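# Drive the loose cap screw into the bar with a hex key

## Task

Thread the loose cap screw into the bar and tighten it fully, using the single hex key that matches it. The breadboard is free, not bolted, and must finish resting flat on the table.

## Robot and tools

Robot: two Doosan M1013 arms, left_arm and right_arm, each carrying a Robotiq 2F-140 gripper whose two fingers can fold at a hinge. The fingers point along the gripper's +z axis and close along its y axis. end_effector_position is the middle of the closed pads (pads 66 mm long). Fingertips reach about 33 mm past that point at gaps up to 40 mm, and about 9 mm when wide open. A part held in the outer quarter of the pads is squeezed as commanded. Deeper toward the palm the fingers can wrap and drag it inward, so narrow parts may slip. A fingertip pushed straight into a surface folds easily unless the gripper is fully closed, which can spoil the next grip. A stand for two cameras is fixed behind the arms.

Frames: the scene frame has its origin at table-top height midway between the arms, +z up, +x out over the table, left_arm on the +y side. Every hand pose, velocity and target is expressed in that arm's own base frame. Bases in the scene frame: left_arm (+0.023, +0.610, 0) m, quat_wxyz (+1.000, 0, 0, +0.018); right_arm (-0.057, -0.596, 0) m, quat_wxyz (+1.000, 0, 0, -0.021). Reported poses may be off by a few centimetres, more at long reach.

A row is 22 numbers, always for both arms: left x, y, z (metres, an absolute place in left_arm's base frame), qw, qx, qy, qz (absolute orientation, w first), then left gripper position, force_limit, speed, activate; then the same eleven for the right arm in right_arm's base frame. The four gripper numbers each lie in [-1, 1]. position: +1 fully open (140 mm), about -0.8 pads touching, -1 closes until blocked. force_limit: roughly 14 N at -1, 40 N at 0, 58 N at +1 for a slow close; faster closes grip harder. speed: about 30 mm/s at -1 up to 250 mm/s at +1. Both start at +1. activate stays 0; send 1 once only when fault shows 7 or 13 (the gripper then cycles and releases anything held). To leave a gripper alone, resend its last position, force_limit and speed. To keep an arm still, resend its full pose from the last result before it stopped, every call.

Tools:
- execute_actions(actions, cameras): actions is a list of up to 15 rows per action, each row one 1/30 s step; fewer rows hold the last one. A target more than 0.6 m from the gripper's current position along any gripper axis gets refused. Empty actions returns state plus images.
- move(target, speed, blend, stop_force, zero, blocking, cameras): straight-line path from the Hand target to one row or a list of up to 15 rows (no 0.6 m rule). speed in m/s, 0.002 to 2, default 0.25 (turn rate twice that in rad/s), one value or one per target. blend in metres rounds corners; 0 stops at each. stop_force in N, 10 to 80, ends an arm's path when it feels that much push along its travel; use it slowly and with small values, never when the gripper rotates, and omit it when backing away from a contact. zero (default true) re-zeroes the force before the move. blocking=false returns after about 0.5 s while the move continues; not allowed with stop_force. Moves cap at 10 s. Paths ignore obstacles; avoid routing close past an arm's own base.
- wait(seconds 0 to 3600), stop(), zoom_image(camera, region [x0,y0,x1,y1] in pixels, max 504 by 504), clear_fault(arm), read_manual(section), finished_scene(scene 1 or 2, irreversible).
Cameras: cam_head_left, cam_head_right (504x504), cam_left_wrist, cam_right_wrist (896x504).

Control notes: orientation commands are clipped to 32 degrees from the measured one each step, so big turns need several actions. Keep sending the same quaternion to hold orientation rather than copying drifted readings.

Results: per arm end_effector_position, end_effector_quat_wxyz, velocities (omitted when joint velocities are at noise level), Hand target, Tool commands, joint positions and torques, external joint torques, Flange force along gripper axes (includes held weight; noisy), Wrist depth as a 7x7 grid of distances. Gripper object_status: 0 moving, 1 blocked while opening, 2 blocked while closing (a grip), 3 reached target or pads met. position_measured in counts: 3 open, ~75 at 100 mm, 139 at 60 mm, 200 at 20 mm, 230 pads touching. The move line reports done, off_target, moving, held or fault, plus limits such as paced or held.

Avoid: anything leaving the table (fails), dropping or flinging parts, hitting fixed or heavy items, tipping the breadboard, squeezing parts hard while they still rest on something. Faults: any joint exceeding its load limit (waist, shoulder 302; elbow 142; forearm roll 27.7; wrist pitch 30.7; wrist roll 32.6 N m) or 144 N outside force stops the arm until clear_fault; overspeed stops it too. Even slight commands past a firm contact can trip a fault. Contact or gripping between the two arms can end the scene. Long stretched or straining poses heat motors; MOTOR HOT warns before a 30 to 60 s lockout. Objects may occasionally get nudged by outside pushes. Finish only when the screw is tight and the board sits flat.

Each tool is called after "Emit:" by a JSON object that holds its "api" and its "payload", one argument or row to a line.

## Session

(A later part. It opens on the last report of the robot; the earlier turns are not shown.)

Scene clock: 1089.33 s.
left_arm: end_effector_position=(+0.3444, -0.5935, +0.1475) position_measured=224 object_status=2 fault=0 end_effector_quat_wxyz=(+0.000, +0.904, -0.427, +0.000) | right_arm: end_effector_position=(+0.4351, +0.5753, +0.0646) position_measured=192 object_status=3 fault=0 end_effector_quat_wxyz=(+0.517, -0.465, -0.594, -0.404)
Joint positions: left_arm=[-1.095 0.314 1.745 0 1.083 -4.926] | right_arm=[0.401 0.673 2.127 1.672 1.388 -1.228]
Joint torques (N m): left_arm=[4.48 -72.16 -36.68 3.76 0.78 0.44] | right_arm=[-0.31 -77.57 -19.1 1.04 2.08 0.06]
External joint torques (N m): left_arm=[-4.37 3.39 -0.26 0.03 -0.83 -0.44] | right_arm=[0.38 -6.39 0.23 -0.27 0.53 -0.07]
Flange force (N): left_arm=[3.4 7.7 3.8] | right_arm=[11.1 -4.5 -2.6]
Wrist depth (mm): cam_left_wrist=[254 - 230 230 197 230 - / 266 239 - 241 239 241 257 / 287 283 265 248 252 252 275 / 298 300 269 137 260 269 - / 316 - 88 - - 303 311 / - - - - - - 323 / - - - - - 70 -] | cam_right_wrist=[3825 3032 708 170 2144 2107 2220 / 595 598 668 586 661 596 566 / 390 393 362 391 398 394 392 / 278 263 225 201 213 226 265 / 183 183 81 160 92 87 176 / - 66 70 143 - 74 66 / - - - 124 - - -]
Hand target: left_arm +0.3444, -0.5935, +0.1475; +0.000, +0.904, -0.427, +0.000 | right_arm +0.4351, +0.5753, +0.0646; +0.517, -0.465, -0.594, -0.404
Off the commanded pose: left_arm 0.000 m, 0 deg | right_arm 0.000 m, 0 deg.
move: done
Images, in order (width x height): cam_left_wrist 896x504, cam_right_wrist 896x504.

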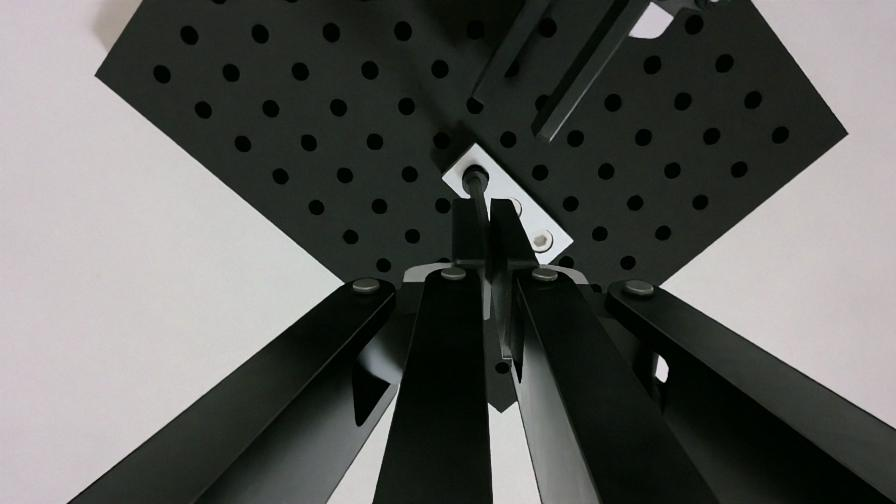

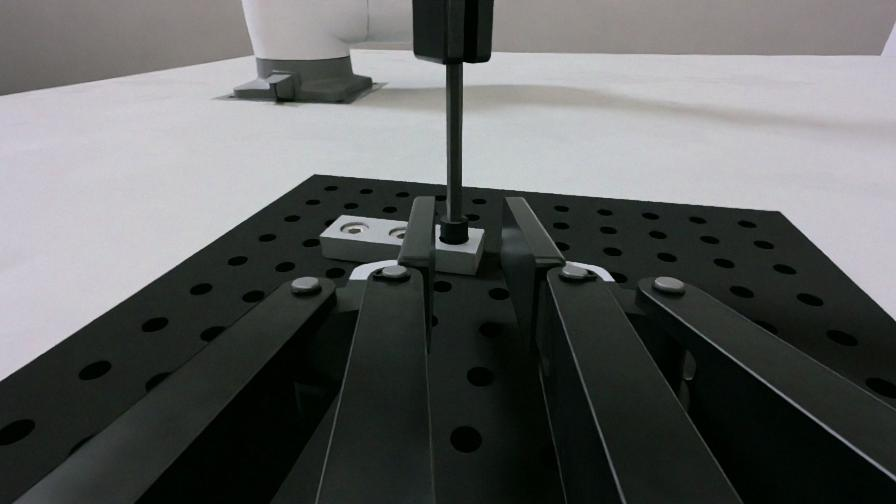

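Emit:
{"api": "move", "payload": {
  "target": [
    [0.3444,-0.5935,0.1468,0,-0.9045,0.4266,0,-1,0.5,-1,0,0.4351,0.5753,0.0646,0.5170,-0.4645,-0.5942,-0.4041,-0.5,-1,-1,0],
    [0.3491,-0.5936,0.1465,0,-0.3379,0.9412,0,-1,0.5,-1,0,0.4351,0.5753,0.0646,0.5170,-0.4645,-0.5942,-0.4041,-0.5,-1,-1,0],
    [0.3487,-0.5984,0.1461,0,0.4266,0.9045,0,-1,0.5,-1,0,0.4351,0.5753,0.0646,0.5170,-0.4645,-0.5942,-0.4041,-0.5,-1,-1,0]
  ],
  "speed": [0.02,0.4,0.4],
  "blend": [0,0.03,0],
  "cameras": ["cam_right_wrist","cam_left_wrist"]
}}

Emit:
{"api": "zoom_image", "payload": {
  "camera": "cam_right_wrist",
  "region": [420, 180, 490, 250]
}}

Emit:
{"api": "zoom_image", "payload": {
  "camera": "cam_left_wrist",
  "region": [440, 140, 500, 200]
}}

Scene clock: 1104.07 s.
left_arm: end_effector_position=(+0.3486, -0.5984, +0.1461) position_measured=224 object_status=2 fault=0 end_effector_quat_wxyz=(+0.000, +0.427, +0.904, +0.000) | right_arm: end_effector_position=(+0.4351, +0.5753, +0.0646) position_measured=192 object_status=3 fault=0 end_effector_quat_wxyz=(+0.517, -0.465, -0.594, -0.404)
Joint positions: left_arm=[-1.093 0.324 1.733 0 1.084 -1.782] | right_arm=[0.401 0.673 2.127 1.672 1.388 -1.228]
Joint torques (N m): left_arm=[5.17 -74.65 -38.88 3.73 0.08 0.44] | right_arm=[-0.8 -78.54 -19.22 1.02 1.91 0.03]
External joint torques (N m): left_arm=[-5.49 4.93 1.85 0.05 -0.05 -0.44] | right_arm=[0.72 -5.17 0.57 -0.25 0.7 -0.03]
Flange force (N): left_arm=[-1.5 -8.9 5.6] | right_arm=[9.1 -4.5 -1.8]
Wrist depth (mm): cam_left_wrist=[- - 228 - 226 - - / - 250 242 - - - 259 / - 259 255 249 - 250 - / 302 273 269 137 120 260 286 / 318 312 87 - - 273 - / - - - - - - - / - - - - - 70 -] | cam_right_wrist=[2645 - 695 161 2438 2240 2240 / 643 665 670 584 - 596 582 / 389 390 361 393 395 392 393 / 278 263 226 201 213 226 263 / 183 182 81 160 92 87 175 / - 66 70 142 - 74 66 / - - - 124 - - -]
Hand target: left_arm +0.3487, -0.5984, +0.1461; +0.000, +0.427, +0.904, +0.000 | right_arm +0.4351, +0.5753, +0.0646; +0.517, -0.465, -0.594, -0.404
Off the commanded pose: left_arm 0.000 m, 0 deg | right_arm 0.000 m, 0 deg.
move: done
Images, in order (width x height): cam_left_wrist 896x504, cam_right_wrist 896x504.

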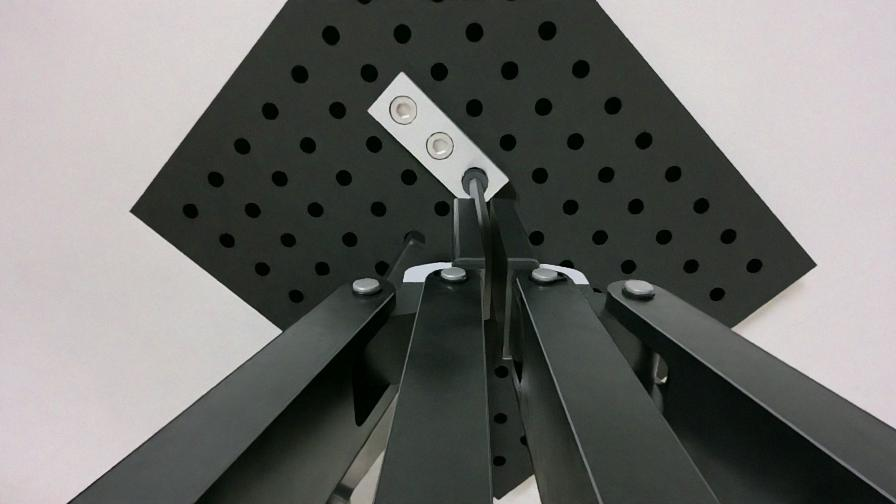

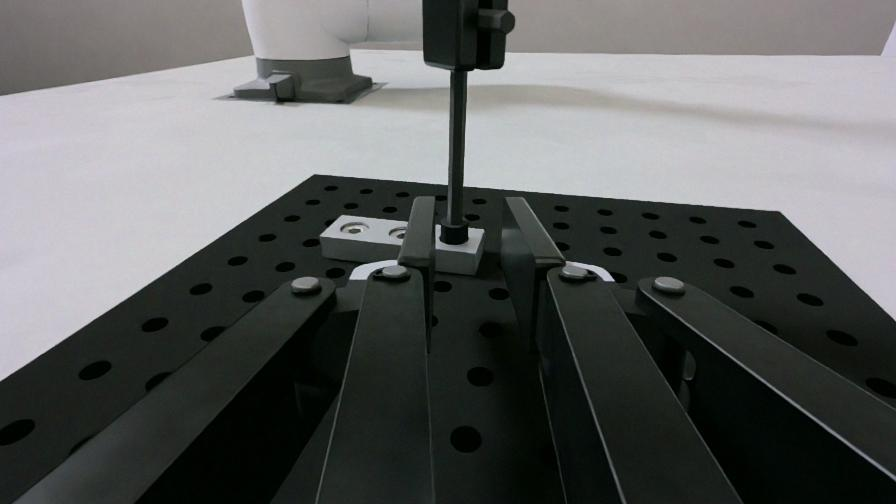

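Scaled by 7.200 from the camera's image (finer frame: 1280x720).

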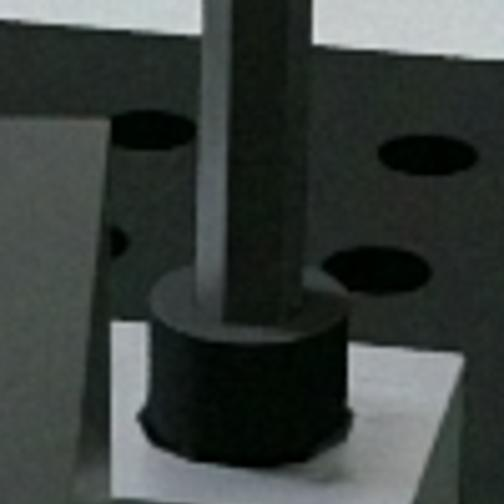

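Scaled by 8.400 from the camera's image (finer frame: 1280x720).

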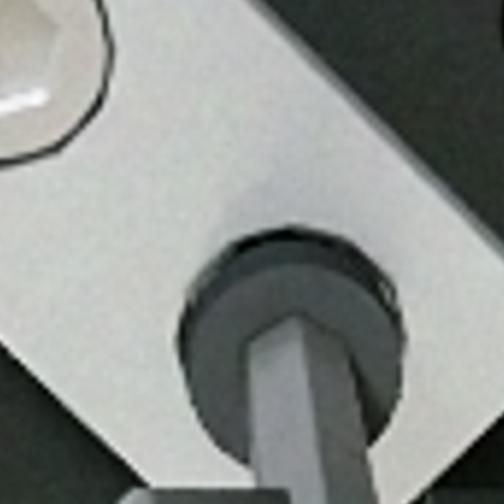

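Emit:
{"api": "move", "payload": {
  "target": [
    [0.3439,-0.5980,0.1457,0,0.9412,0.3379,0,-1,0.5,-1,0,0.4351,0.5753,0.0646,0.5170,-0.4645,-0.5942,-0.4041,-0.5,-1,-1,0],
    [0.3443,-0.5932,0.1453,0,0.9045,-0.4266,0,-1,0.5,-1,0,0.4351,0.5753,0.0646,0.5170,-0.4645,-0.5942,-0.4041,-0.5,-1,-1,0],
    [0.3491,-0.5936,0.1449,0,0.3379,-0.9412,0,-1,0.5,-1,0,0.4351,0.5753,0.0646,0.5170,-0.4645,-0.5942,-0.4041,-0.5,-1,-1,0],
    [0.3487,-0.5984,0.1445,0,-0.4266,-0.9045,0,-1,0.5,-1,0,0.4351,0.5753,0.0646,0.5170,-0.4645,-0.5942,-0.4041,-0.5,-1,-1,0],
    [0.3453,-0.5990,0.1442,0,-0.8216,-0.57,0,-1,0.5,-1,0,0.4351,0.5753,0.0646,0.5170,-0.4645,-0.5942,-0.4041,-0.5,-1,-1,0]
  ],
  "speed": 0.5,
  "blend": [0.03,0.03,0.03,0.03,0],
  "cameras": ["cam_right_wrist","cam_left_wrist"]
}}

Emit:
{"api": "zoom_image", "payload": {
  "camera": "cam_right_wrist",
  "region": [420, 180, 490, 250]
}}

Emit:
{"api": "zoom_image", "payload": {
  "camera": "cam_left_wrist",
  "region": [440, 140, 500, 200]
}}

Scene clock: 1120.37 s.
left_arm: end_effector_position=(+0.3452, -0.5990, +0.1443) position_measured=224 object_status=2 fault=0 end_effector_quat_wxyz=(+0.000, +0.822, +0.570, +0.000) | right_arm: end_effector_position=(+0.4351, +0.5753, +0.0646) position_measured=192 object_status=3 fault=0 end_effector_quat_wxyz=(+0.517, -0.465, -0.594, -0.404)
Joint positions: left_arm=[-1.098 0.324 1.737 0 1.08 5.543] | right_arm=[0.401 0.673 2.127 1.672 1.388 -1.228]
Joint torques (N m): left_arm=[3.29 -74.26 -38.03 3.73 0.43 0.46] | right_arm=[-0.16 -78.09 -19.33 1 1.97 0.03]
External joint torques (N m): left_arm=[-3.38 4.75 1.27 0.07 -0.41 -0.46] | right_arm=[0.17 -6.14 0.42 -0.21 0.65 -0.03]
Flange force (N): left_arm=[-6.7 -0.6 5.6] | right_arm=[10.6 -4.6 -3.0]
Wrist depth (mm): cam_left_wrist=[- 255 - - 223 225 227 / - - 245 - - 235 - / - - - 246 249 250 264 / - 295 264 137 258 262 260 / - 306 83 - - 270 279 / 330 - - - - - - / - - - - - 70 -] | cam_right_wrist=[2960 - 696 160 2240 2022 2703 / 646 576 665 586 - 775 569 / 388 389 392 393 367 400 394 / 278 262 215 201 214 226 266 / 183 183 81 160 92 87 176 / - 66 70 142 - 74 66 / - - - 125 - - -]
Hand target: left_arm +0.3453, -0.5990, +0.1442; +0.000, +0.822, +0.570, +0.000 | right_arm +0.4351, +0.5753, +0.0646; +0.517, -0.465, -0.594, -0.404
Off the commanded pose: left_arm 0.000 m, 0 deg | right_arm 0.000 m, 0 deg.
move: done
Images, in order (width x height): cam_left_wrist 896x504, cam_right_wrist 896x504.

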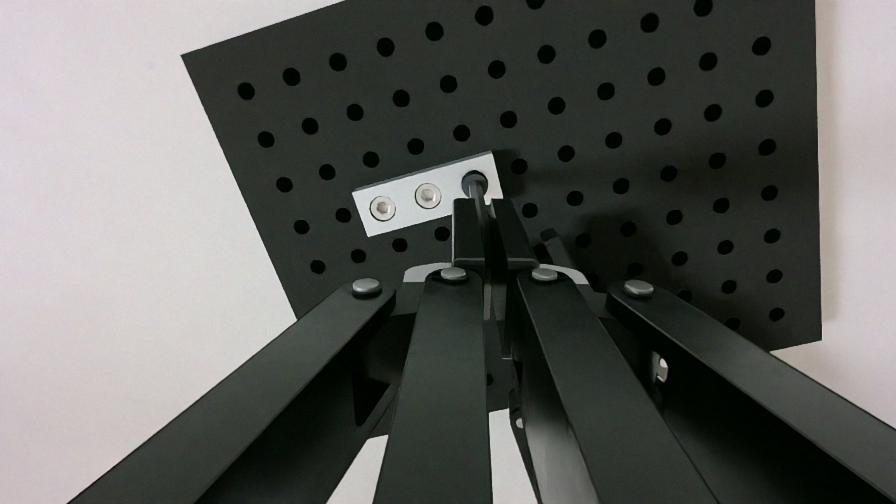

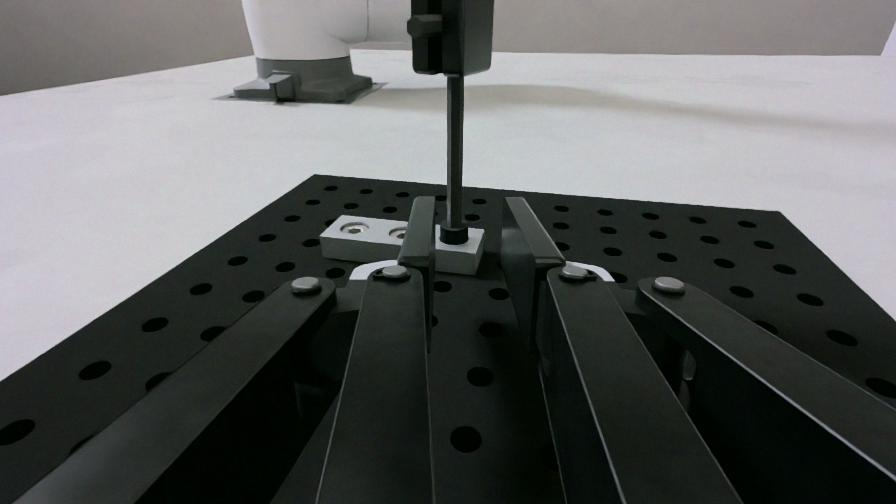

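Scaled by 7.200 from the camera's image (finer frame: 1280x720).

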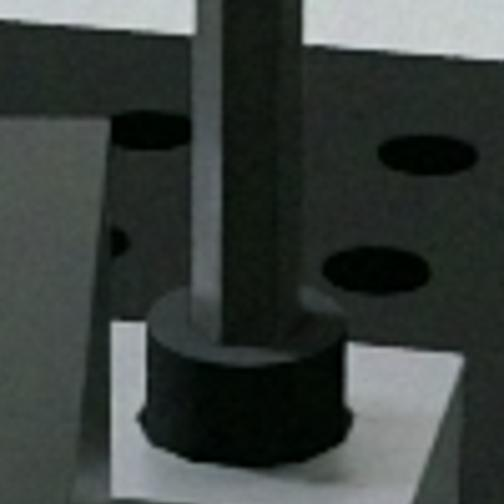

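Scaled by 8.400 from the camera's image (finer frame: 1280x720).

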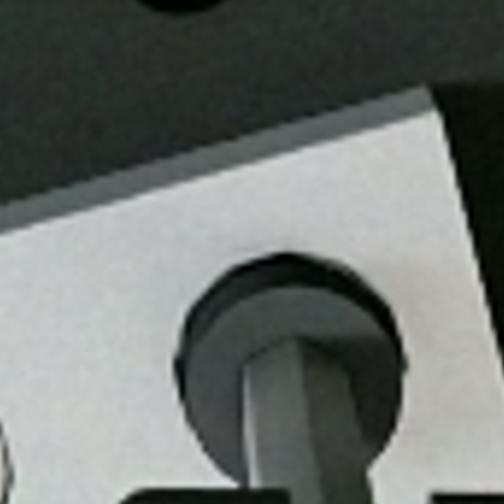

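Emit:
{"api": "move", "payload": {
  "target": [
    [0.3453,-0.5990,0.153,0,-0.8216,-0.57,0,-1,0.5,-1,0,0.4351,0.5753,0.0646,0.5170,-0.4645,-0.5942,-0.4041,-0.5,-1,-1,0],
    [0.3498,-0.5973,0.153,0,-0.1779,-0.984,0,-1,0.5,-1,0,0.4351,0.5753,0.0646,0.5170,-0.4645,-0.5942,-0.4041,-0.5,-1,-1,0],
    [0.3478,-0.5929,0.153,0,0.57,-0.8216,0,-1,0.5,-1,0,0.4351,0.5753,0.0646,0.5170,-0.4645,-0.5942,-0.4041,-0.5,-1,-1,0],
    [0.3434,-0.5949,0.153,0,0.984,-0.1779,0,-1,0.5,-1,0,0.4351,0.5753,0.0646,0.5170,-0.4645,-0.5942,-0.4041,-0.5,-1,-1,0],
    [0.3454,-0.5993,0.153,0,0.8216,0.57,0,-1,0.5,-1,0,0.4351,0.5753,0.0646,0.5170,-0.4645,-0.5942,-0.4041,-0.5,-1,-1,0],
    [0.3498,-0.5973,0.153,0,0.1779,0.984,0,-1,0.5,-1,0,0.4351,0.5753,0.0646,0.5170,-0.4645,-0.5942,-0.4041,-0.5,-1,-1,0],
    [0.3478,-0.5929,0.153,0,-0.57,0.8216,0,-1,0.5,-1,0,0.4351,0.5753,0.0646,0.5170,-0.4645,-0.5942,-0.4041,-0.5,-1,-1,0],
    [0.3435,-0.5946,0.153,0,-0.9753,0.2207,0,-1,0.5,-1,0,0.4351,0.5753,0.0646,0.5170,-0.4645,-0.5942,-0.4041,-0.5,-1,-1,0],
    [0.3444,-0.5935,0.153,0,-0.9045,0.4266,0,-1,0.5,-1,0,0.4351,0.5753,0.0646,0.5170,-0.4645,-0.5942,-0.4041,-0.5,-1,-1,0]
  ],
  "speed": [0.06,1,1,1,1,1,1,1,0.3],
  "blend": [0,0.1,0.1,0.1,0.1,0.1,0.1,0,0]
}}

Emit:
{"api": "move", "payload": {
  "target": [
    [0.3444,-0.5935,0.1485,0,-0.9045,0.4266,0,-1,0.5,-1,0,0.4351,0.5753,0.0646,0.5170,-0.4645,-0.5942,-0.4041,-0.5,-1,-1,0]
  ],
  "speed": 0.02,
  "stop_force": 12,
  "cameras": ["cam_right_wrist","cam_left_wrist"]
}}

Emit:
{"api": "zoom_image", "payload": {
  "camera": "cam_right_wrist",
  "region": [420, 170, 490, 240]
}}

Emit:
{"api": "zoom_image", "payload": {
  "camera": "cam_left_wrist",
  "region": [440, 140, 500, 200]
}}

Scene clock: 1141.40 s.
left_arm: end_effector_position=(+0.3444, -0.5935, +0.1530) position_measured=224 object_status=2 fault=0 end_effector_quat_wxyz=(+0.000, +0.904, -0.427, +0.000) | right_arm: end_effector_position=(+0.4351, +0.5753, +0.0646) position_measured=192 object_status=3 fault=0 end_effector_quat_wxyz=(+0.517, -0.465, -0.594, -0.404)
Joint positions: left_arm=[-1.095 0.31 1.739 0 1.092 -4.926] | right_arm=[0.401 0.673 2.127 1.672 1.388 -1.228]
Joint torques (N m): left_arm=[4.18 -73.08 -38.41 3.66 0.35 0.43] | right_arm=[-0.27 -77.74 -19.06 1.08 1.96 0.08]
External joint torques (N m): left_arm=[-3.83 4.55 1.32 0.17 -0.41 -0.43] | right_arm=[0.17 -5.53 0.35 -0.31 0.64 -0.08]
Flange force (N): left_arm=[2.4 6.7 5.4] | right_arm=[9.5 -4.1 -2.9]
Wrist depth (mm): cam_left_wrist=[- - 236 236 231 235 - / 273 248 - 246 243 250 - / 289 294 - 249 257 259 291 / - 303 - 124 267 296 297 / - 315 83 - - 309 313 / 340 - - - - - 329 / - - - - - 70 -] | cam_right_wrist=[3825 - 695 169 2732 2960 - / 506 578 668 589 667 - - / 389 392 317 393 397 392 395 / 278 263 224 201 213 226 264 / 182 182 81 161 92 87 176 / - 66 70 142 - 74 66 / - - - 124 - - -]
Hand target: left_arm +0.3444, -0.5935, +0.1530; +0.000, +0.904, -0.427, +0.000 | right_arm +0.4351, +0.5753, +0.0646; +0.517, -0.465, -0.594, -0.404
Off the commanded pose: left_arm 0.000 m, 0 deg | right_arm 0.000 m, 0 deg.
move: done

Scene clock: 1142.47 s.
left_arm: end_effector_position=(+0.3444, -0.5935, +0.1485) position_measured=224 object_status=2 fault=0 end_effector_quat_wxyz=(+0.000, +0.904, -0.427, +0.000) | right_arm: end_effector_position=(+0.4351, +0.5753, +0.0646) position_measured=192 object_status=3 fault=0 end_effector_quat_wxyz=(+0.517, -0.465, -0.594, -0.404)
Joint positions: left_arm=[-1.095 0.313 1.744 0 1.084 -4.926] | right_arm=[0.401 0.673 2.127 1.672 1.388 -1.228]
Joint torques (N m): left_arm=[4.35 -73.35 -38.19 3.72 0.37 0.45] | right_arm=[-0.34 -77.56 -19.29 1.06 2.03 -0.01]
External joint torques (N m): left_arm=[-4.4 4.73 1.28 0.07 -0.42 -0.44] | right_arm=[0.3 -6.1 0.44 -0.28 0.58 0.01]
Flange force (N): left_arm=[2.5 7.6 5.6] | right_arm=[10.7 -4.6 -2.8]
Wrist depth (mm): cam_left_wrist=[255 231 231 231 204 229 248 / 274 - 249 244 239 243 241 / 287 - - 243 254 253 270 / - - - 119 125 - 293 / 320 - 83 - - - 305 / - - - - - - - / - - - - - 70 -] | cam_right_wrist=[3108 2512 702 171 2181 2324 2200 / 638 663 715 670 586 644 577 / 387 392 318 395 363 393 392 / 279 262 226 170 214 226 264 / 183 183 81 160 92 87 176 / - 66 70 142 - 74 66 / - - - 125 - - -]
Hand target: left_arm +0.3444, -0.5935, +0.1485; +0.000, +0.904, -0.427, +0.000 | right_arm +0.4351, +0.5753, +0.0646; +0.517, -0.465, -0.594, -0.404
Off the commanded pose: left_arm 0.000 m, 0 deg | right_arm 0.000 m, 0 deg.
move: done
Images, in order (width x height): cam_left_wrist 896x504, cam_right_wrist 896x504.

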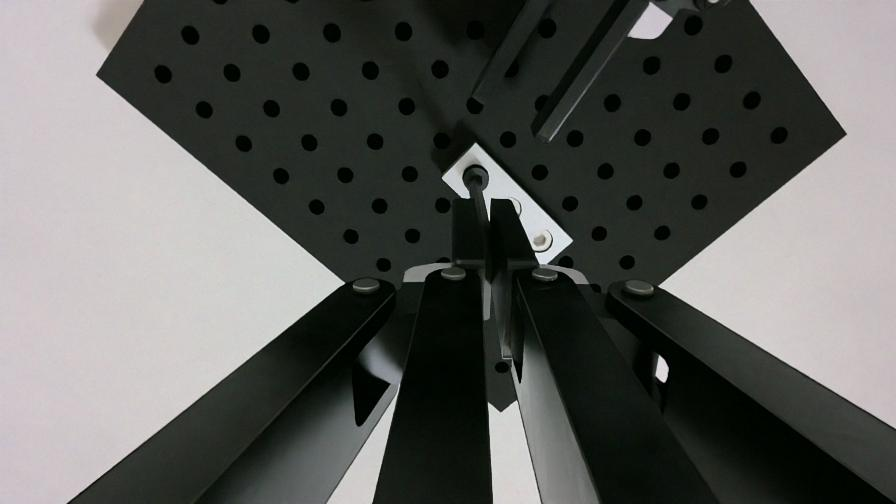

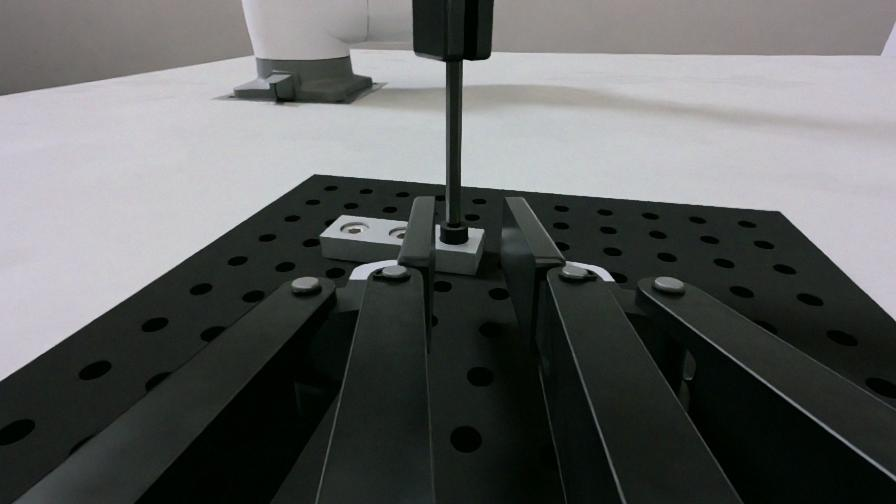

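Scaled by 7.200 from the camera's image (finer frame: 1280x720).

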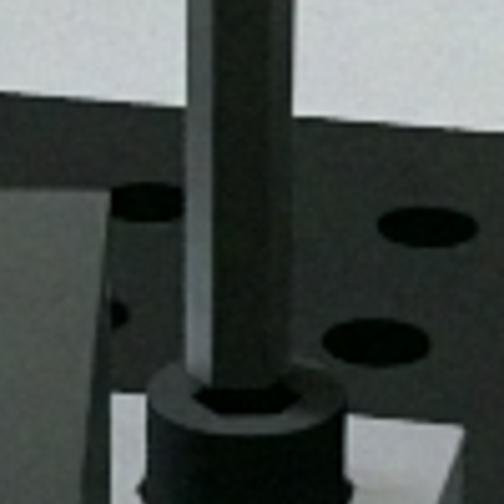

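Scaled by 8.400 from the camera's image (finer frame: 1280x720).

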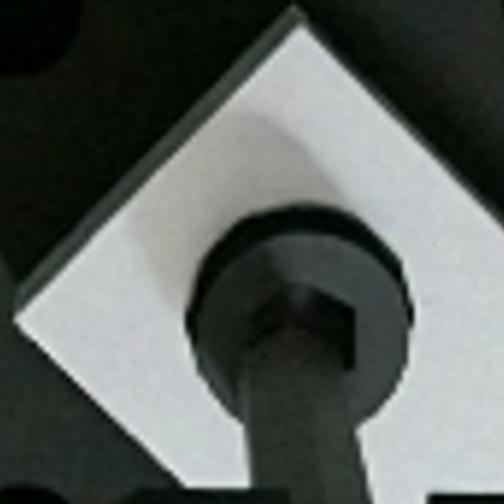

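Emit:
{"api": "move", "payload": {
  "target": [
    [0.3451,-0.5944,0.1490,0,-0.9045,0.4266,0,-1,0.5,-1,0,0.4351,0.5753,0.0646,0.5170,-0.4645,-0.5942,-0.4041,-0.5,-1,-1,0],
    [0.3451,-0.5944,0.1445,0,-0.9045,0.4266,0,-1,0.5,-1,0,0.4351,0.5753,0.0646,0.5170,-0.4645,-0.5942,-0.4041,-0.5,-1,-1,0]
  ],
  "speed": 0.015,
  "stop_force": 12,
  "cameras": ["cam_right_wrist","cam_left_wrist"]
}}

Emit:
{"api": "zoom_image", "payload": {
  "camera": "cam_right_wrist",
  "region": [420, 170, 490, 240]
}}

Emit:
{"api": "zoom_image", "payload": {
  "camera": "cam_left_wrist",
  "region": [440, 140, 500, 200]
}}

Scene clock: 1150.57 s.
left_arm: end_effector_position=(+0.3452, -0.5946, +0.1478) position_measured=224 object_status=2 fault=0 end_effector_quat_wxyz=(+0.000, +0.904, -0.427, +0.000) | right_arm: end_effector_position=(+0.4351, +0.5753, +0.0646) position_measured=192 object_status=3 fault=0 end_effector_quat_wxyz=(+0.517, -0.465, -0.594, -0.404)
Joint positions: left_arm=[-1.095 0.316 1.742 0 1.084 -4.926] | right_arm=[0.401 0.673 2.127 1.672 1.388 -1.228]
Joint torques (N m): left_arm=[4.49 -52.62 -24.11 3.89 -0.52 0.44] | right_arm=[-0.18 -77.58 -19.46 1.08 1.96 -0.05]
External joint torques (N m): left_arm=[-4.91 -16.17 -12.85 -0.1 0.46 -0.44] | right_arm=[-0.08 -5.7 0.8 -0.3 0.64 0.05]
Flange force (N): left_arm=[1.0 8.1 -25.5] | right_arm=[10.0 -4.9 -3.5]
Wrist depth (mm): cam_left_wrist=[- - 233 228 226 230 - / - 243 - 240 240 241 238 / 284 - 254 248 252 250 - / 300 - - 124 259 - - / 314 - 83 - - - - / - - - - - - 323 / - - - - - 70 -] | cam_right_wrist=[2462 2763 698 168 - - 2537 / 638 643 689 589 670 584 667 / 389 390 364 393 394 393 392 / 278 263 226 201 214 226 264 / 182 174 81 160 92 87 175 / - 66 70 143 - 74 66 / - - - 124 - - -]
Hand target: left_arm +0.3452, -0.5946, +0.1478; +0.000, +0.904, -0.427, +0.000 | right_arm +0.4351, +0.5753, +0.0646; +0.517, -0.465, -0.594, -0.404
Off the commanded pose: left_arm 0.003 m, 0 deg | right_arm 0.000 m, 0 deg.
move: contact (left_arm); path passed 1 of 2 targets
Images, in order (width x height): cam_left_wrist 896x504, cam_right_wrist 896x504.

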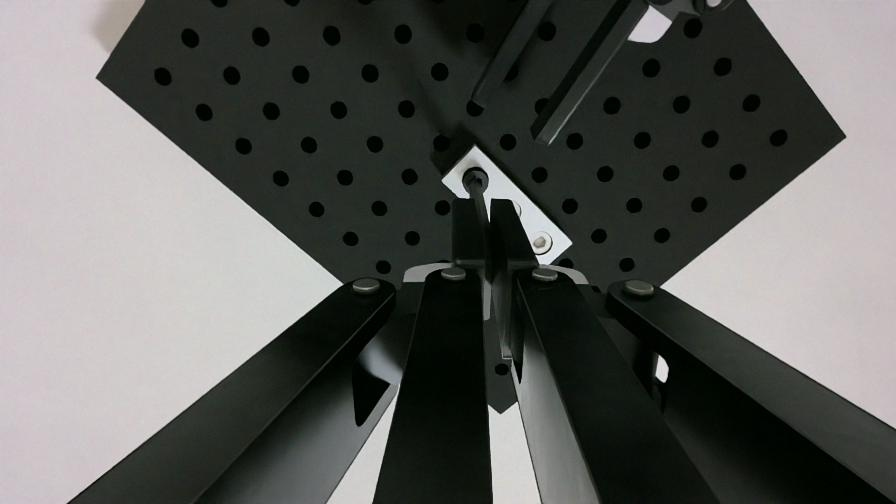

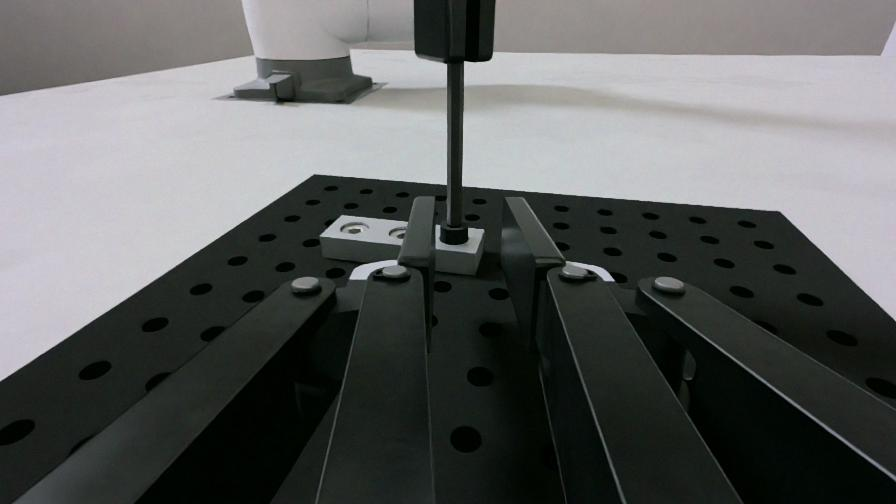

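Scaled by 7.200 from the camera's image (finer frame: 1280x720).

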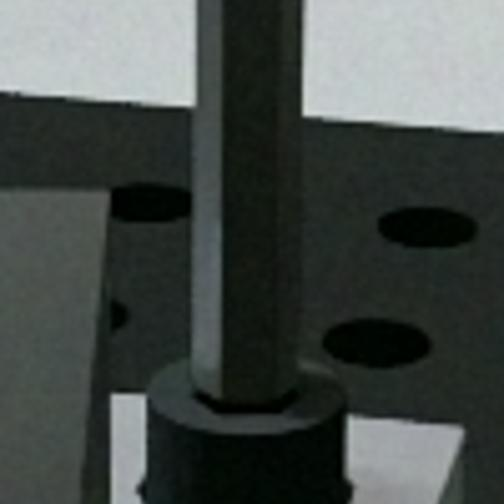

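Scaled by 8.400 from the camera's image (finer frame: 1280x720).

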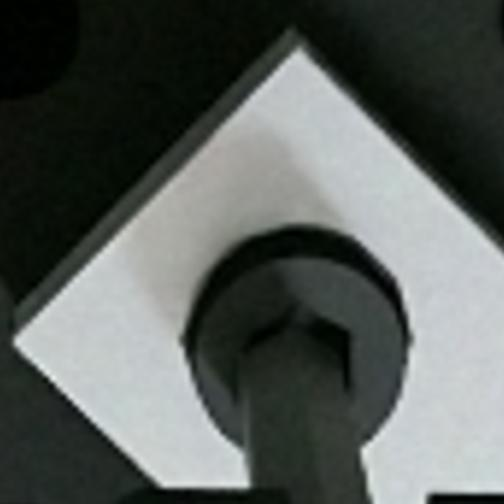

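Emit:
{"api": "move", "payload": {
  "target": [
    [0.3455,-0.5955,0.1495,0,-0.9045,0.4266,0,-1,0.5,-1,0,0.4351,0.5753,0.0646,0.5170,-0.4645,-0.5942,-0.4041,-0.5,-1,-1,0]
  ],
  "speed": 0.03
}}

Emit:
{"api": "move", "payload": {
  "target": [
    [0.3455,-0.5955,0.1445,0,-0.9045,0.4266,0,-1,0.5,-1,0,0.4351,0.5753,0.0646,0.5170,-0.4645,-0.5942,-0.4041,-0.5,-1,-1,0]
  ],
  "speed": 0.015,
  "stop_force": 12,
  "cameras": ["cam_right_wrist","cam_left_wrist"]
}}

Emit:
{"api": "zoom_image", "payload": {
  "camera": "cam_right_wrist",
  "region": [420, 170, 490, 240]
}}

Emit:
{"api": "zoom_image", "payload": {
  "camera": "cam_left_wrist",
  "region": [440, 140, 500, 200]
}}

Scene clock: 1160.20 s.
left_arm: end_effector_position=(+0.3456, -0.5955, +0.1495) position_measured=224 object_status=2 fault=0 end_effector_quat_wxyz=(+0.000, +0.904, -0.427, +0.000) | right_arm: end_effector_position=(+0.4351, +0.5753, +0.0646) position_measured=192 object_status=3 fault=0 end_effector_quat_wxyz=(+0.517, -0.465, -0.594, -0.404)
Joint positions: left_arm=[-1.095 0.316 1.738 0 1.087 -4.926] | right_arm=[0.401 0.673 2.127 1.672 1.388 -1.228]
Joint torques (N m): left_arm=[4.13 -73.77 -38.33 3.74 0.36 0.44] | right_arm=[-0.28 -77.98 -19.11 1.03 2.02 0.01]
External joint torques (N m): left_arm=[-4.2 4.8 1.3 0.07 -0.42 -0.44] | right_arm=[0.13 -5.77 0.33 -0.24 0.6 -0.01]
Flange force (N): left_arm=[2.6 7.3 5.6] | right_arm=[10.0 -4.2 -2.9]
Wrist depth (mm): cam_left_wrist=[258 235 234 236 226 232 251 / 271 246 245 242 240 241 246 / 281 - 256 249 254 253 273 / - - - 119 119 - 291 / 318 - 83 - - - - / 335 - - - - - 325 / - - - - - 70 -] | cam_right_wrist=[3406 2891 698 164 2703 2391 2125 / 639 654 665 653 566 548 564 / 389 392 316 394 395 395 393 / 279 263 225 201 213 214 264 / 183 182 81 160 92 87 176 / - 66 70 142 - 74 66 / - - - 124 - - -]
Hand target: left_arm +0.3455, -0.5955, +0.1495; +0.000, +0.904, -0.427, +0.000 | right_arm +0.4351, +0.5753, +0.0646; +0.517, -0.465, -0.594, -0.404
Off the commanded pose: left_arm 0.000 m, 0 deg | right_arm 0.000 m, 0 deg.
move: done

Scene clock: 1161.27 s.
left_arm: end_effector_position=(+0.3455, -0.5955, +0.1445) position_measured=224 object_status=2 fault=0 end_effector_quat_wxyz=(+0.000, +0.904, -0.427, +0.000) | right_arm: end_effector_position=(+0.4351, +0.5753, +0.0646) position_measured=192 object_status=3 fault=0 end_effector_quat_wxyz=(+0.517, -0.465, -0.594, -0.404)
Joint positions: left_arm=[-1.095 0.32 1.743 0 1.079 -4.926] | right_arm=[0.401 0.673 2.127 1.672 1.388 -1.228]
Joint torques (N m): left_arm=[4.9 -73.49 -37.29 4.04 0.8 0.41] | right_arm=[0.26 -78.33 -19.26 1.05 1.98 -0.02]
External joint torques (N m): left_arm=[-4.85 4.36 0.52 -0.26 -0.85 -0.41] | right_arm=[-0.13 -5.41 0.65 -0.29 0.64 0.02]
Flange force (N): left_arm=[3.1 8.3 5.3] | right_arm=[9.4 -4.4 -3.4]
Wrist depth (mm): cam_left_wrist=[- 232 227 227 222 227 - / - 240 - 237 237 237 240 / - 250 - 244 251 246 249 / - 293 272 124 254 - - / - 312 83 - - - - / - - - - - - - / - - - - - 70 -] | cam_right_wrist=[2925 2617 695 165 2368 2200 2368 / 723 577 678 519 - 582 550 / 370 390 295 292 391 395 393 / 279 263 226 202 135 225 265 / 183 182 81 160 92 87 176 / - 66 70 142 - 74 66 / - - - 124 - - -]
Hand target: left_arm +0.3455, -0.5955, +0.1445; +0.000, +0.904, -0.427, +0.000 | right_arm +0.4351, +0.5753, +0.0646; +0.517, -0.465, -0.594, -0.404
Off the commanded pose: left_arm 0.000 m, 0 deg | right_arm 0.000 m, 0 deg.
move: done
Images, in order (width x height): cam_left_wrist 896x504, cam_right_wrist 896x504.

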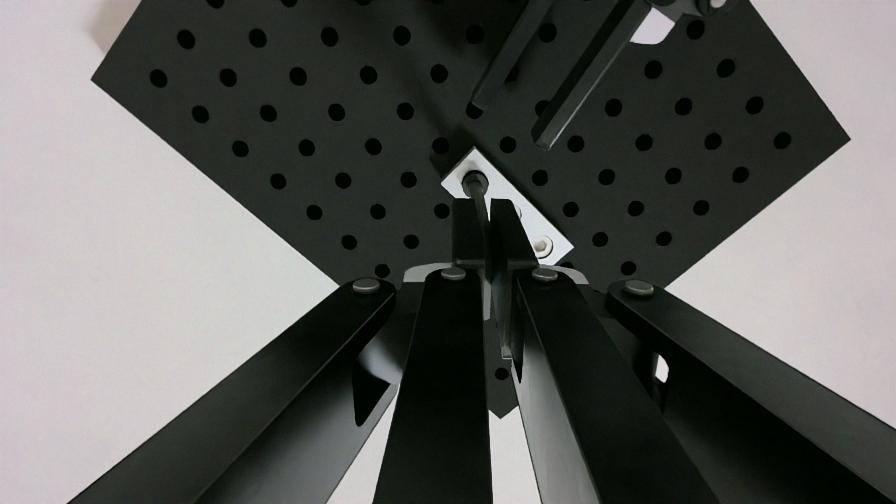

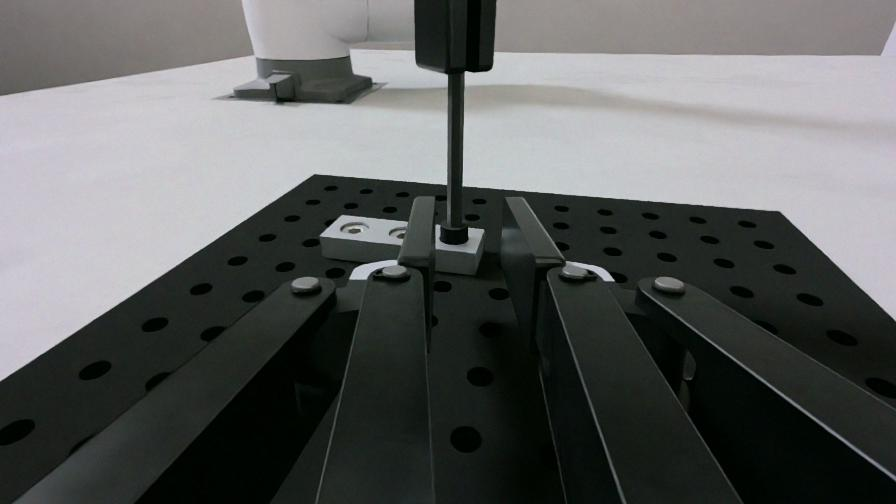

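Scaled by 7.200 from the camera's image (finer frame: 1280x720).

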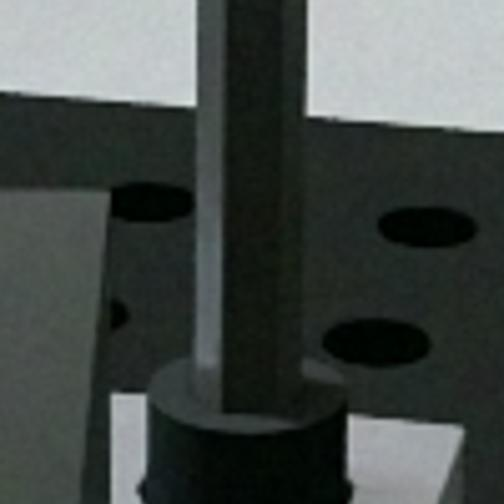

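Scaled by 8.400 from the camera's image (finer frame: 1280x720).

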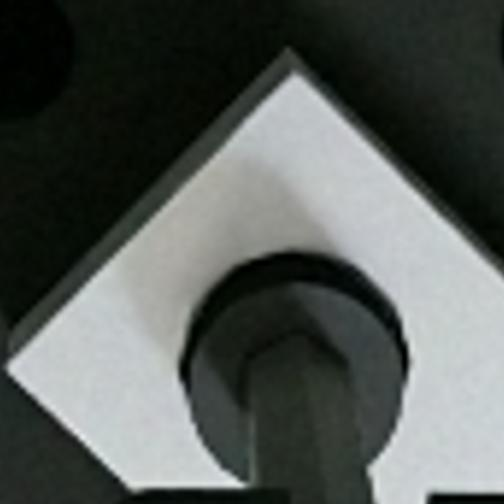

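Emit:
{"api": "move", "payload": {
  "target": [
    [0.3496,-0.5946,0.1440,0,-0.3379,0.9412,0,-1,0.5,-1,0,0.4351,0.5753,0.0646,0.5170,-0.4645,-0.5942,-0.4041,-0.5,-1,-1,0],
    [0.3492,-0.5994,0.1437,0,0.4266,0.9045,0,-1,0.5,-1,0,0.4351,0.5753,0.0646,0.5170,-0.4645,-0.5942,-0.4041,-0.5,-1,-1,0],
    [0.3444,-0.5990,0.1434,0,0.9412,0.3379,0,-1,0.5,-1,0,0.4351,0.5753,0.0646,0.5170,-0.4645,-0.5942,-0.4041,-0.5,-1,-1,0],
    [0.3448,-0.5942,0.1431,0,0.9045,-0.4266,0,-1,0.5,-1,0,0.4351,0.5753,0.0646,0.5170,-0.4645,-0.5942,-0.4041,-0.5,-1,-1,0],
    [0.3496,-0.5946,0.1428,0,0.3379,-0.9412,0,-1,0.5,-1,0,0.4351,0.5753,0.0646,0.5170,-0.4645,-0.5942,-0.4041,-0.5,-1,-1,0],
    [0.3492,-0.5994,0.1425,0,-0.4266,-0.9045,0,-1,0.5,-1,0,0.4351,0.5753,0.0646,0.5170,-0.4645,-0.5942,-0.4041,-0.5,-1,-1,0],
    [0.3458,-0.6000,0.1422,0,-0.8216,-0.57,0,-1,0.5,-1,0,0.4351,0.5753,0.0646,0.5170,-0.4645,-0.5942,-0.4041,-0.5,-1,-1,0]
  ],
  "speed": 0.6,
  "blend": [0.03,0.03,0.03,0.03,0.03,0.03,0],
  "cameras": ["cam_right_wrist"]
}}

Emit:
{"api": "zoom_image", "payload": {
  "camera": "cam_right_wrist",
  "region": [420, 180, 490, 250]
}}

Scene clock: 1180.13 s.
left_arm: end_effector_position=(+0.3458, -0.6000, +0.1423) position_measured=224 object_status=2 fault=0 end_effector_quat_wxyz=(+0.000, +0.822, +0.570, +0.000) | right_arm: end_effector_position=(+0.4351, +0.5753, +0.0646) position_measured=192 object_status=3 fault=0 end_effector_quat_wxyz=(+0.517, -0.465, -0.594, -0.404)
Joint positions: left_arm=[-1.098 0.327 1.737 0 1.077 5.543] | right_arm=[0.401 0.673 2.127 1.672 1.388 -1.228]
Joint torques (N m): left_arm=[4.37 -73.69 -38.49 3.87 0.06 0.4] | right_arm=[0.05 -77.93 -19.23 1.03 1.92 -0.04]
External joint torques (N m): left_arm=[-4.61 3.88 1.74 -0.07 -0.04 -0.4] | right_arm=[0.03 -6.22 0.31 -0.25 0.7 0.03]
Flange force (N): left_arm=[-6.7 -3.3 4.7] | right_arm=[10.8 -4.3 -3.3]
Wrist depth (mm): cam_left_wrist=[252 250 229 227 227 223 226 / 266 261 239 238 - 234 - / 278 280 - 246 248 250 - / 293 294 263 124 257 260 265 / 318 309 88 - - 266 276 / - - - - - - - / - - - - - 70 -] | cam_right_wrist=[3032 2732 704 159 - 2324 1958 / 649 668 656 591 672 665 578 / 390 390 360 294 394 393 392 / 278 263 226 201 213 226 266 / 183 182 81 160 92 87 176 / - 66 70 142 - 74 66 / - - - 124 - - -]
Hand target: left_arm +0.3458, -0.6000, +0.1422; +0.000, +0.822, +0.570, +0.000 | right_arm +0.4351, +0.5753, +0.0646; +0.517, -0.465, -0.594, -0.404
Off the commanded pose: left_arm 0.000 m, 0 deg | right_arm 0.000 m, 0 deg.
move: done

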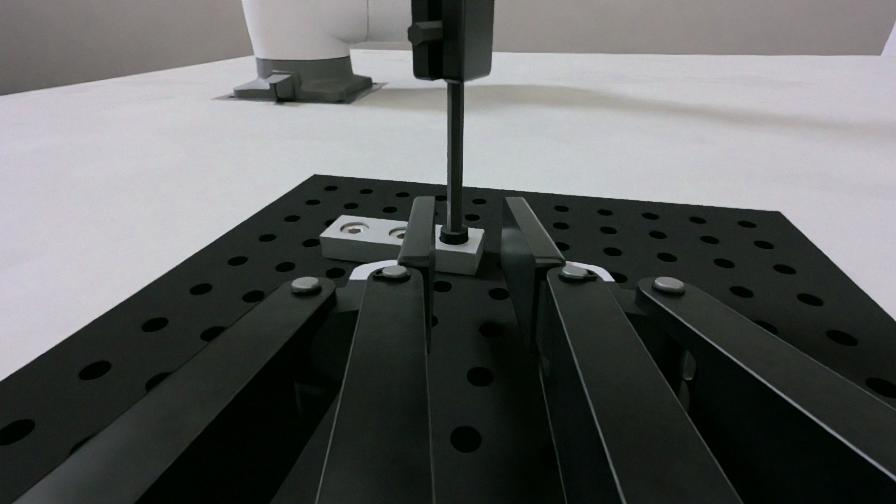

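Scaled by 7.200 from the camera's image (finer frame: 1280x720).

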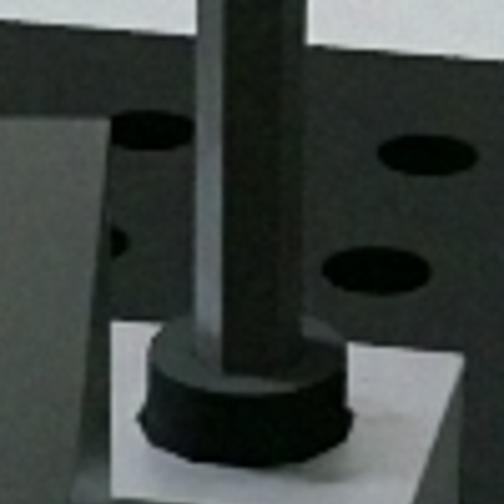

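Emit:
{"api": "move", "payload": {
  "target": [
    [0.3458,-0.6000,0.1505,0,-0.8216,-0.57,0,-1,0.5,-1,0,0.4351,0.5753,0.0646,0.5170,-0.4645,-0.5942,-0.4041,-0.5,-1,-1,0],
    [0.3502,-0.5980,0.1505,0,-0.1779,-0.984,0,-1,0.5,-1,0,0.4351,0.5753,0.0646,0.5170,-0.4645,-0.5942,-0.4041,-0.5,-1,-1,0],
    [0.3482,-0.5936,0.1505,0,0.57,-0.8216,0,-1,0.5,-1,0,0.4351,0.5753,0.0646,0.5170,-0.4645,-0.5942,-0.4041,-0.5,-1,-1,0],
    [0.3438,-0.5956,0.1505,0,0.984,-0.1779,0,-1,0.5,-1,0,0.4351,0.5753,0.0646,0.5170,-0.4645,-0.5942,-0.4041,-0.5,-1,-1,0],
    [0.3458,-0.6000,0.1505,0,0.8216,0.57,0,-1,0.5,-1,0,0.4351,0.5753,0.0646,0.5170,-0.4645,-0.5942,-0.4041,-0.5,-1,-1,0],
    [0.3502,-0.5980,0.1505,0,0.1779,0.984,0,-1,0.5,-1,0,0.4351,0.5753,0.0646,0.5170,-0.4645,-0.5942,-0.4041,-0.5,-1,-1,0],
    [0.3482,-0.5936,0.1505,0,-0.57,0.8216,0,-1,0.5,-1,0,0.4351,0.5753,0.0646,0.5170,-0.4645,-0.5942,-0.4041,-0.5,-1,-1,0],
    [0.3442,-0.5951,0.1505,0,-0.9753,0.2207,0,-1,0.5,-1,0,0.4351,0.5753,0.0646,0.5170,-0.4645,-0.5942,-0.4041,-0.5,-1,-1,0],
    [0.3455,-0.5955,0.1485,0,-0.9045,0.4266,0,-1,0.5,-1,0,0.4351,0.5753,0.0646,0.5170,-0.4645,-0.5942,-0.4041,-0.5,-1,-1,0]
  ],
  "speed": [0.06,1,1,1,1,1,1,1,0.3],
  "blend": [0,0.1,0.1,0.1,0.1,0.1,0.1,0,0]
}}

Emit:
{"api": "move", "payload": {
  "target": [
    [0.3455,-0.5955,0.1424,0,-0.9045,0.4266,0,-1,0.5,-1,0,0.4351,0.5753,0.0646,0.5170,-0.4645,-0.5942,-0.4041,-0.5,-1,-1,0]
  ],
  "speed": 0.015,
  "stop_force": 12,
  "cameras": ["cam_right_wrist","cam_left_wrist"]
}}

Emit:
{"api": "zoom_image", "payload": {
  "camera": "cam_right_wrist",
  "region": [420, 180, 490, 250]
}}

Emit:
{"api": "zoom_image", "payload": {
  "camera": "cam_left_wrist",
  "region": [440, 140, 500, 200]
}}

Scene clock: 1194.87 s.
left_arm: end_effector_position=(+0.3455, -0.5955, +0.1485) position_measured=224 object_status=2 fault=0 end_effector_quat_wxyz=(+0.000, +0.904, -0.427, +0.000) | right_arm: end_effector_position=(+0.4351, +0.5753, +0.0646) position_measured=192 object_status=3 fault=0 end_effector_quat_wxyz=(+0.517, -0.465, -0.594, -0.404)
Joint positions: left_arm=[-1.095 0.317 1.739 0 1.086 -4.926] | right_arm=[0.401 0.673 2.127 1.672 1.388 -1.228]
Joint torques (N m): left_arm=[4.45 -73.79 -38.21 3.9 0.34 0.46] | right_arm=[0.3 -78.01 -19.41 1.06 2.07 0.07]
External joint torques (N m): left_arm=[-4.43 4.78 1.26 -0.1 -0.39 -0.46] | right_arm=[-0.33 -5.79 0.7 -0.29 0.55 -0.07]
Flange force (N): left_arm=[2.6 7.6 5.5] | right_arm=[9.9 -4.8 -3.9]
Wrist depth (mm): cam_left_wrist=[257 237 232 229 211 231 - / 269 244 244 243 217 241 244 / - - 251 253 254 254 273 / - - - 124 263 289 289 / 321 - 83 - - - 313 / - - - - - - - / - - - - - 70 -] | cam_right_wrist=[3188 2826 687 167 2462 2368 2162 / 580 658 667 - 592 654 581 / 389 393 318 392 395 395 392 / 278 263 226 170 213 225 263 / 183 174 81 160 92 87 175 / - 66 70 142 - 74 66 / - - - 124 - - -]
Hand target: left_arm +0.3455, -0.5955, +0.1485; +0.000, +0.904, -0.427, +0.000 | right_arm +0.4351, +0.5753, +0.0646; +0.517, -0.465, -0.594, -0.404
Off the commanded pose: left_arm 0.000 m, 0 deg | right_arm 0.000 m, 0 deg.
move: done

Scene clock: 1195.93 s.
left_arm: end_effector_position=(+0.3455, -0.5955, +0.1424) position_measured=224 object_status=2 fault=0 end_effector_quat_wxyz=(+0.000, +0.904, -0.427, +0.000) | right_arm: end_effector_position=(+0.4351, +0.5753, +0.0646) position_measured=192 object_status=3 fault=0 end_effector_quat_wxyz=(+0.517, -0.465, -0.594, -0.404)
Joint positions: left_arm=[-1.095 0.321 1.745 0 1.075 -4.926] | right_arm=[0.401 0.673 2.127 1.672 1.388 -1.228]
Joint torques (N m): left_arm=[4.5 -73.79 -37.79 3.85 0.47 0.42] | right_arm=[-0.11 -78.02 -19.25 1.09 2.02 -0.02]
External joint torques (N m): left_arm=[-4.55 4.48 0.96 -0.06 -0.53 -0.42] | right_arm=[0.14 -5.76 0.72 -0.33 0.6 0.02]
Flange force (N): left_arm=[2.6 7.7 5.3] | right_arm=[10.1 -4.8 -3.2]
Wrist depth (mm): cam_left_wrist=[- 229 231 226 220 223 - / 263 232 240 235 234 235 235 / - - - 247 248 247 246 / 290 302 263 137 251 258 - / - - 83 - - - 300 / - - - - - - - / - - - - - 70 -] | cam_right_wrist=[3108 - 700 167 4214 - 2302 / 648 660 681 584 586 578 578 / 387 392 390 394 392 395 392 / 279 263 225 201 213 226 240 / 183 182 81 160 92 87 175 / - 66 70 143 - 74 66 / - - - 124 - - -]
Hand target: left_arm +0.3455, -0.5955, +0.1424; +0.000, +0.904, -0.427, +0.000 | right_arm +0.4351, +0.5753, +0.0646; +0.517, -0.465, -0.594, -0.404
Off the commanded pose: left_arm 0.000 m, 0 deg | right_arm 0.000 m, 0 deg.
move: done
Images, in order (width x height): cam_left_wrist 896x504, cam_right_wrist 896x504.

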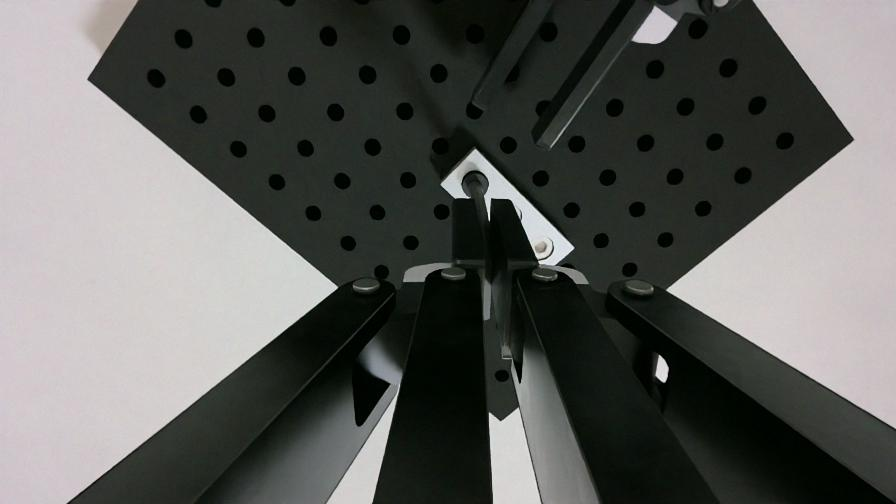

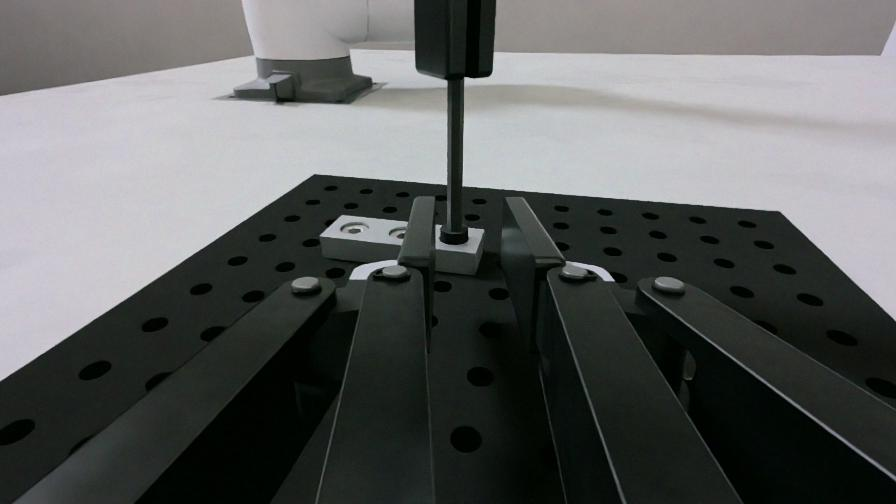

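Scaled by 7.200 from the camera's image (finer frame: 1280x720).

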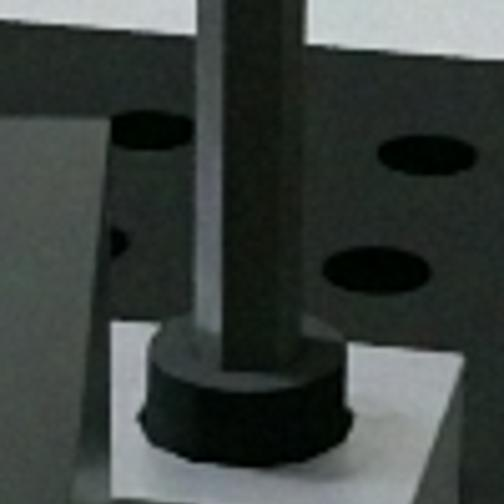

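Scaled by 8.400 from the camera's image (finer frame: 1280x720).

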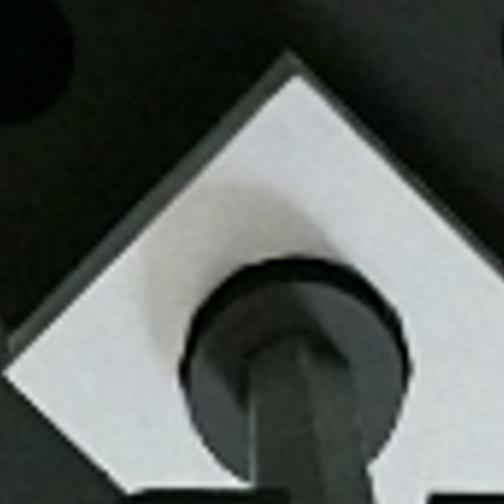

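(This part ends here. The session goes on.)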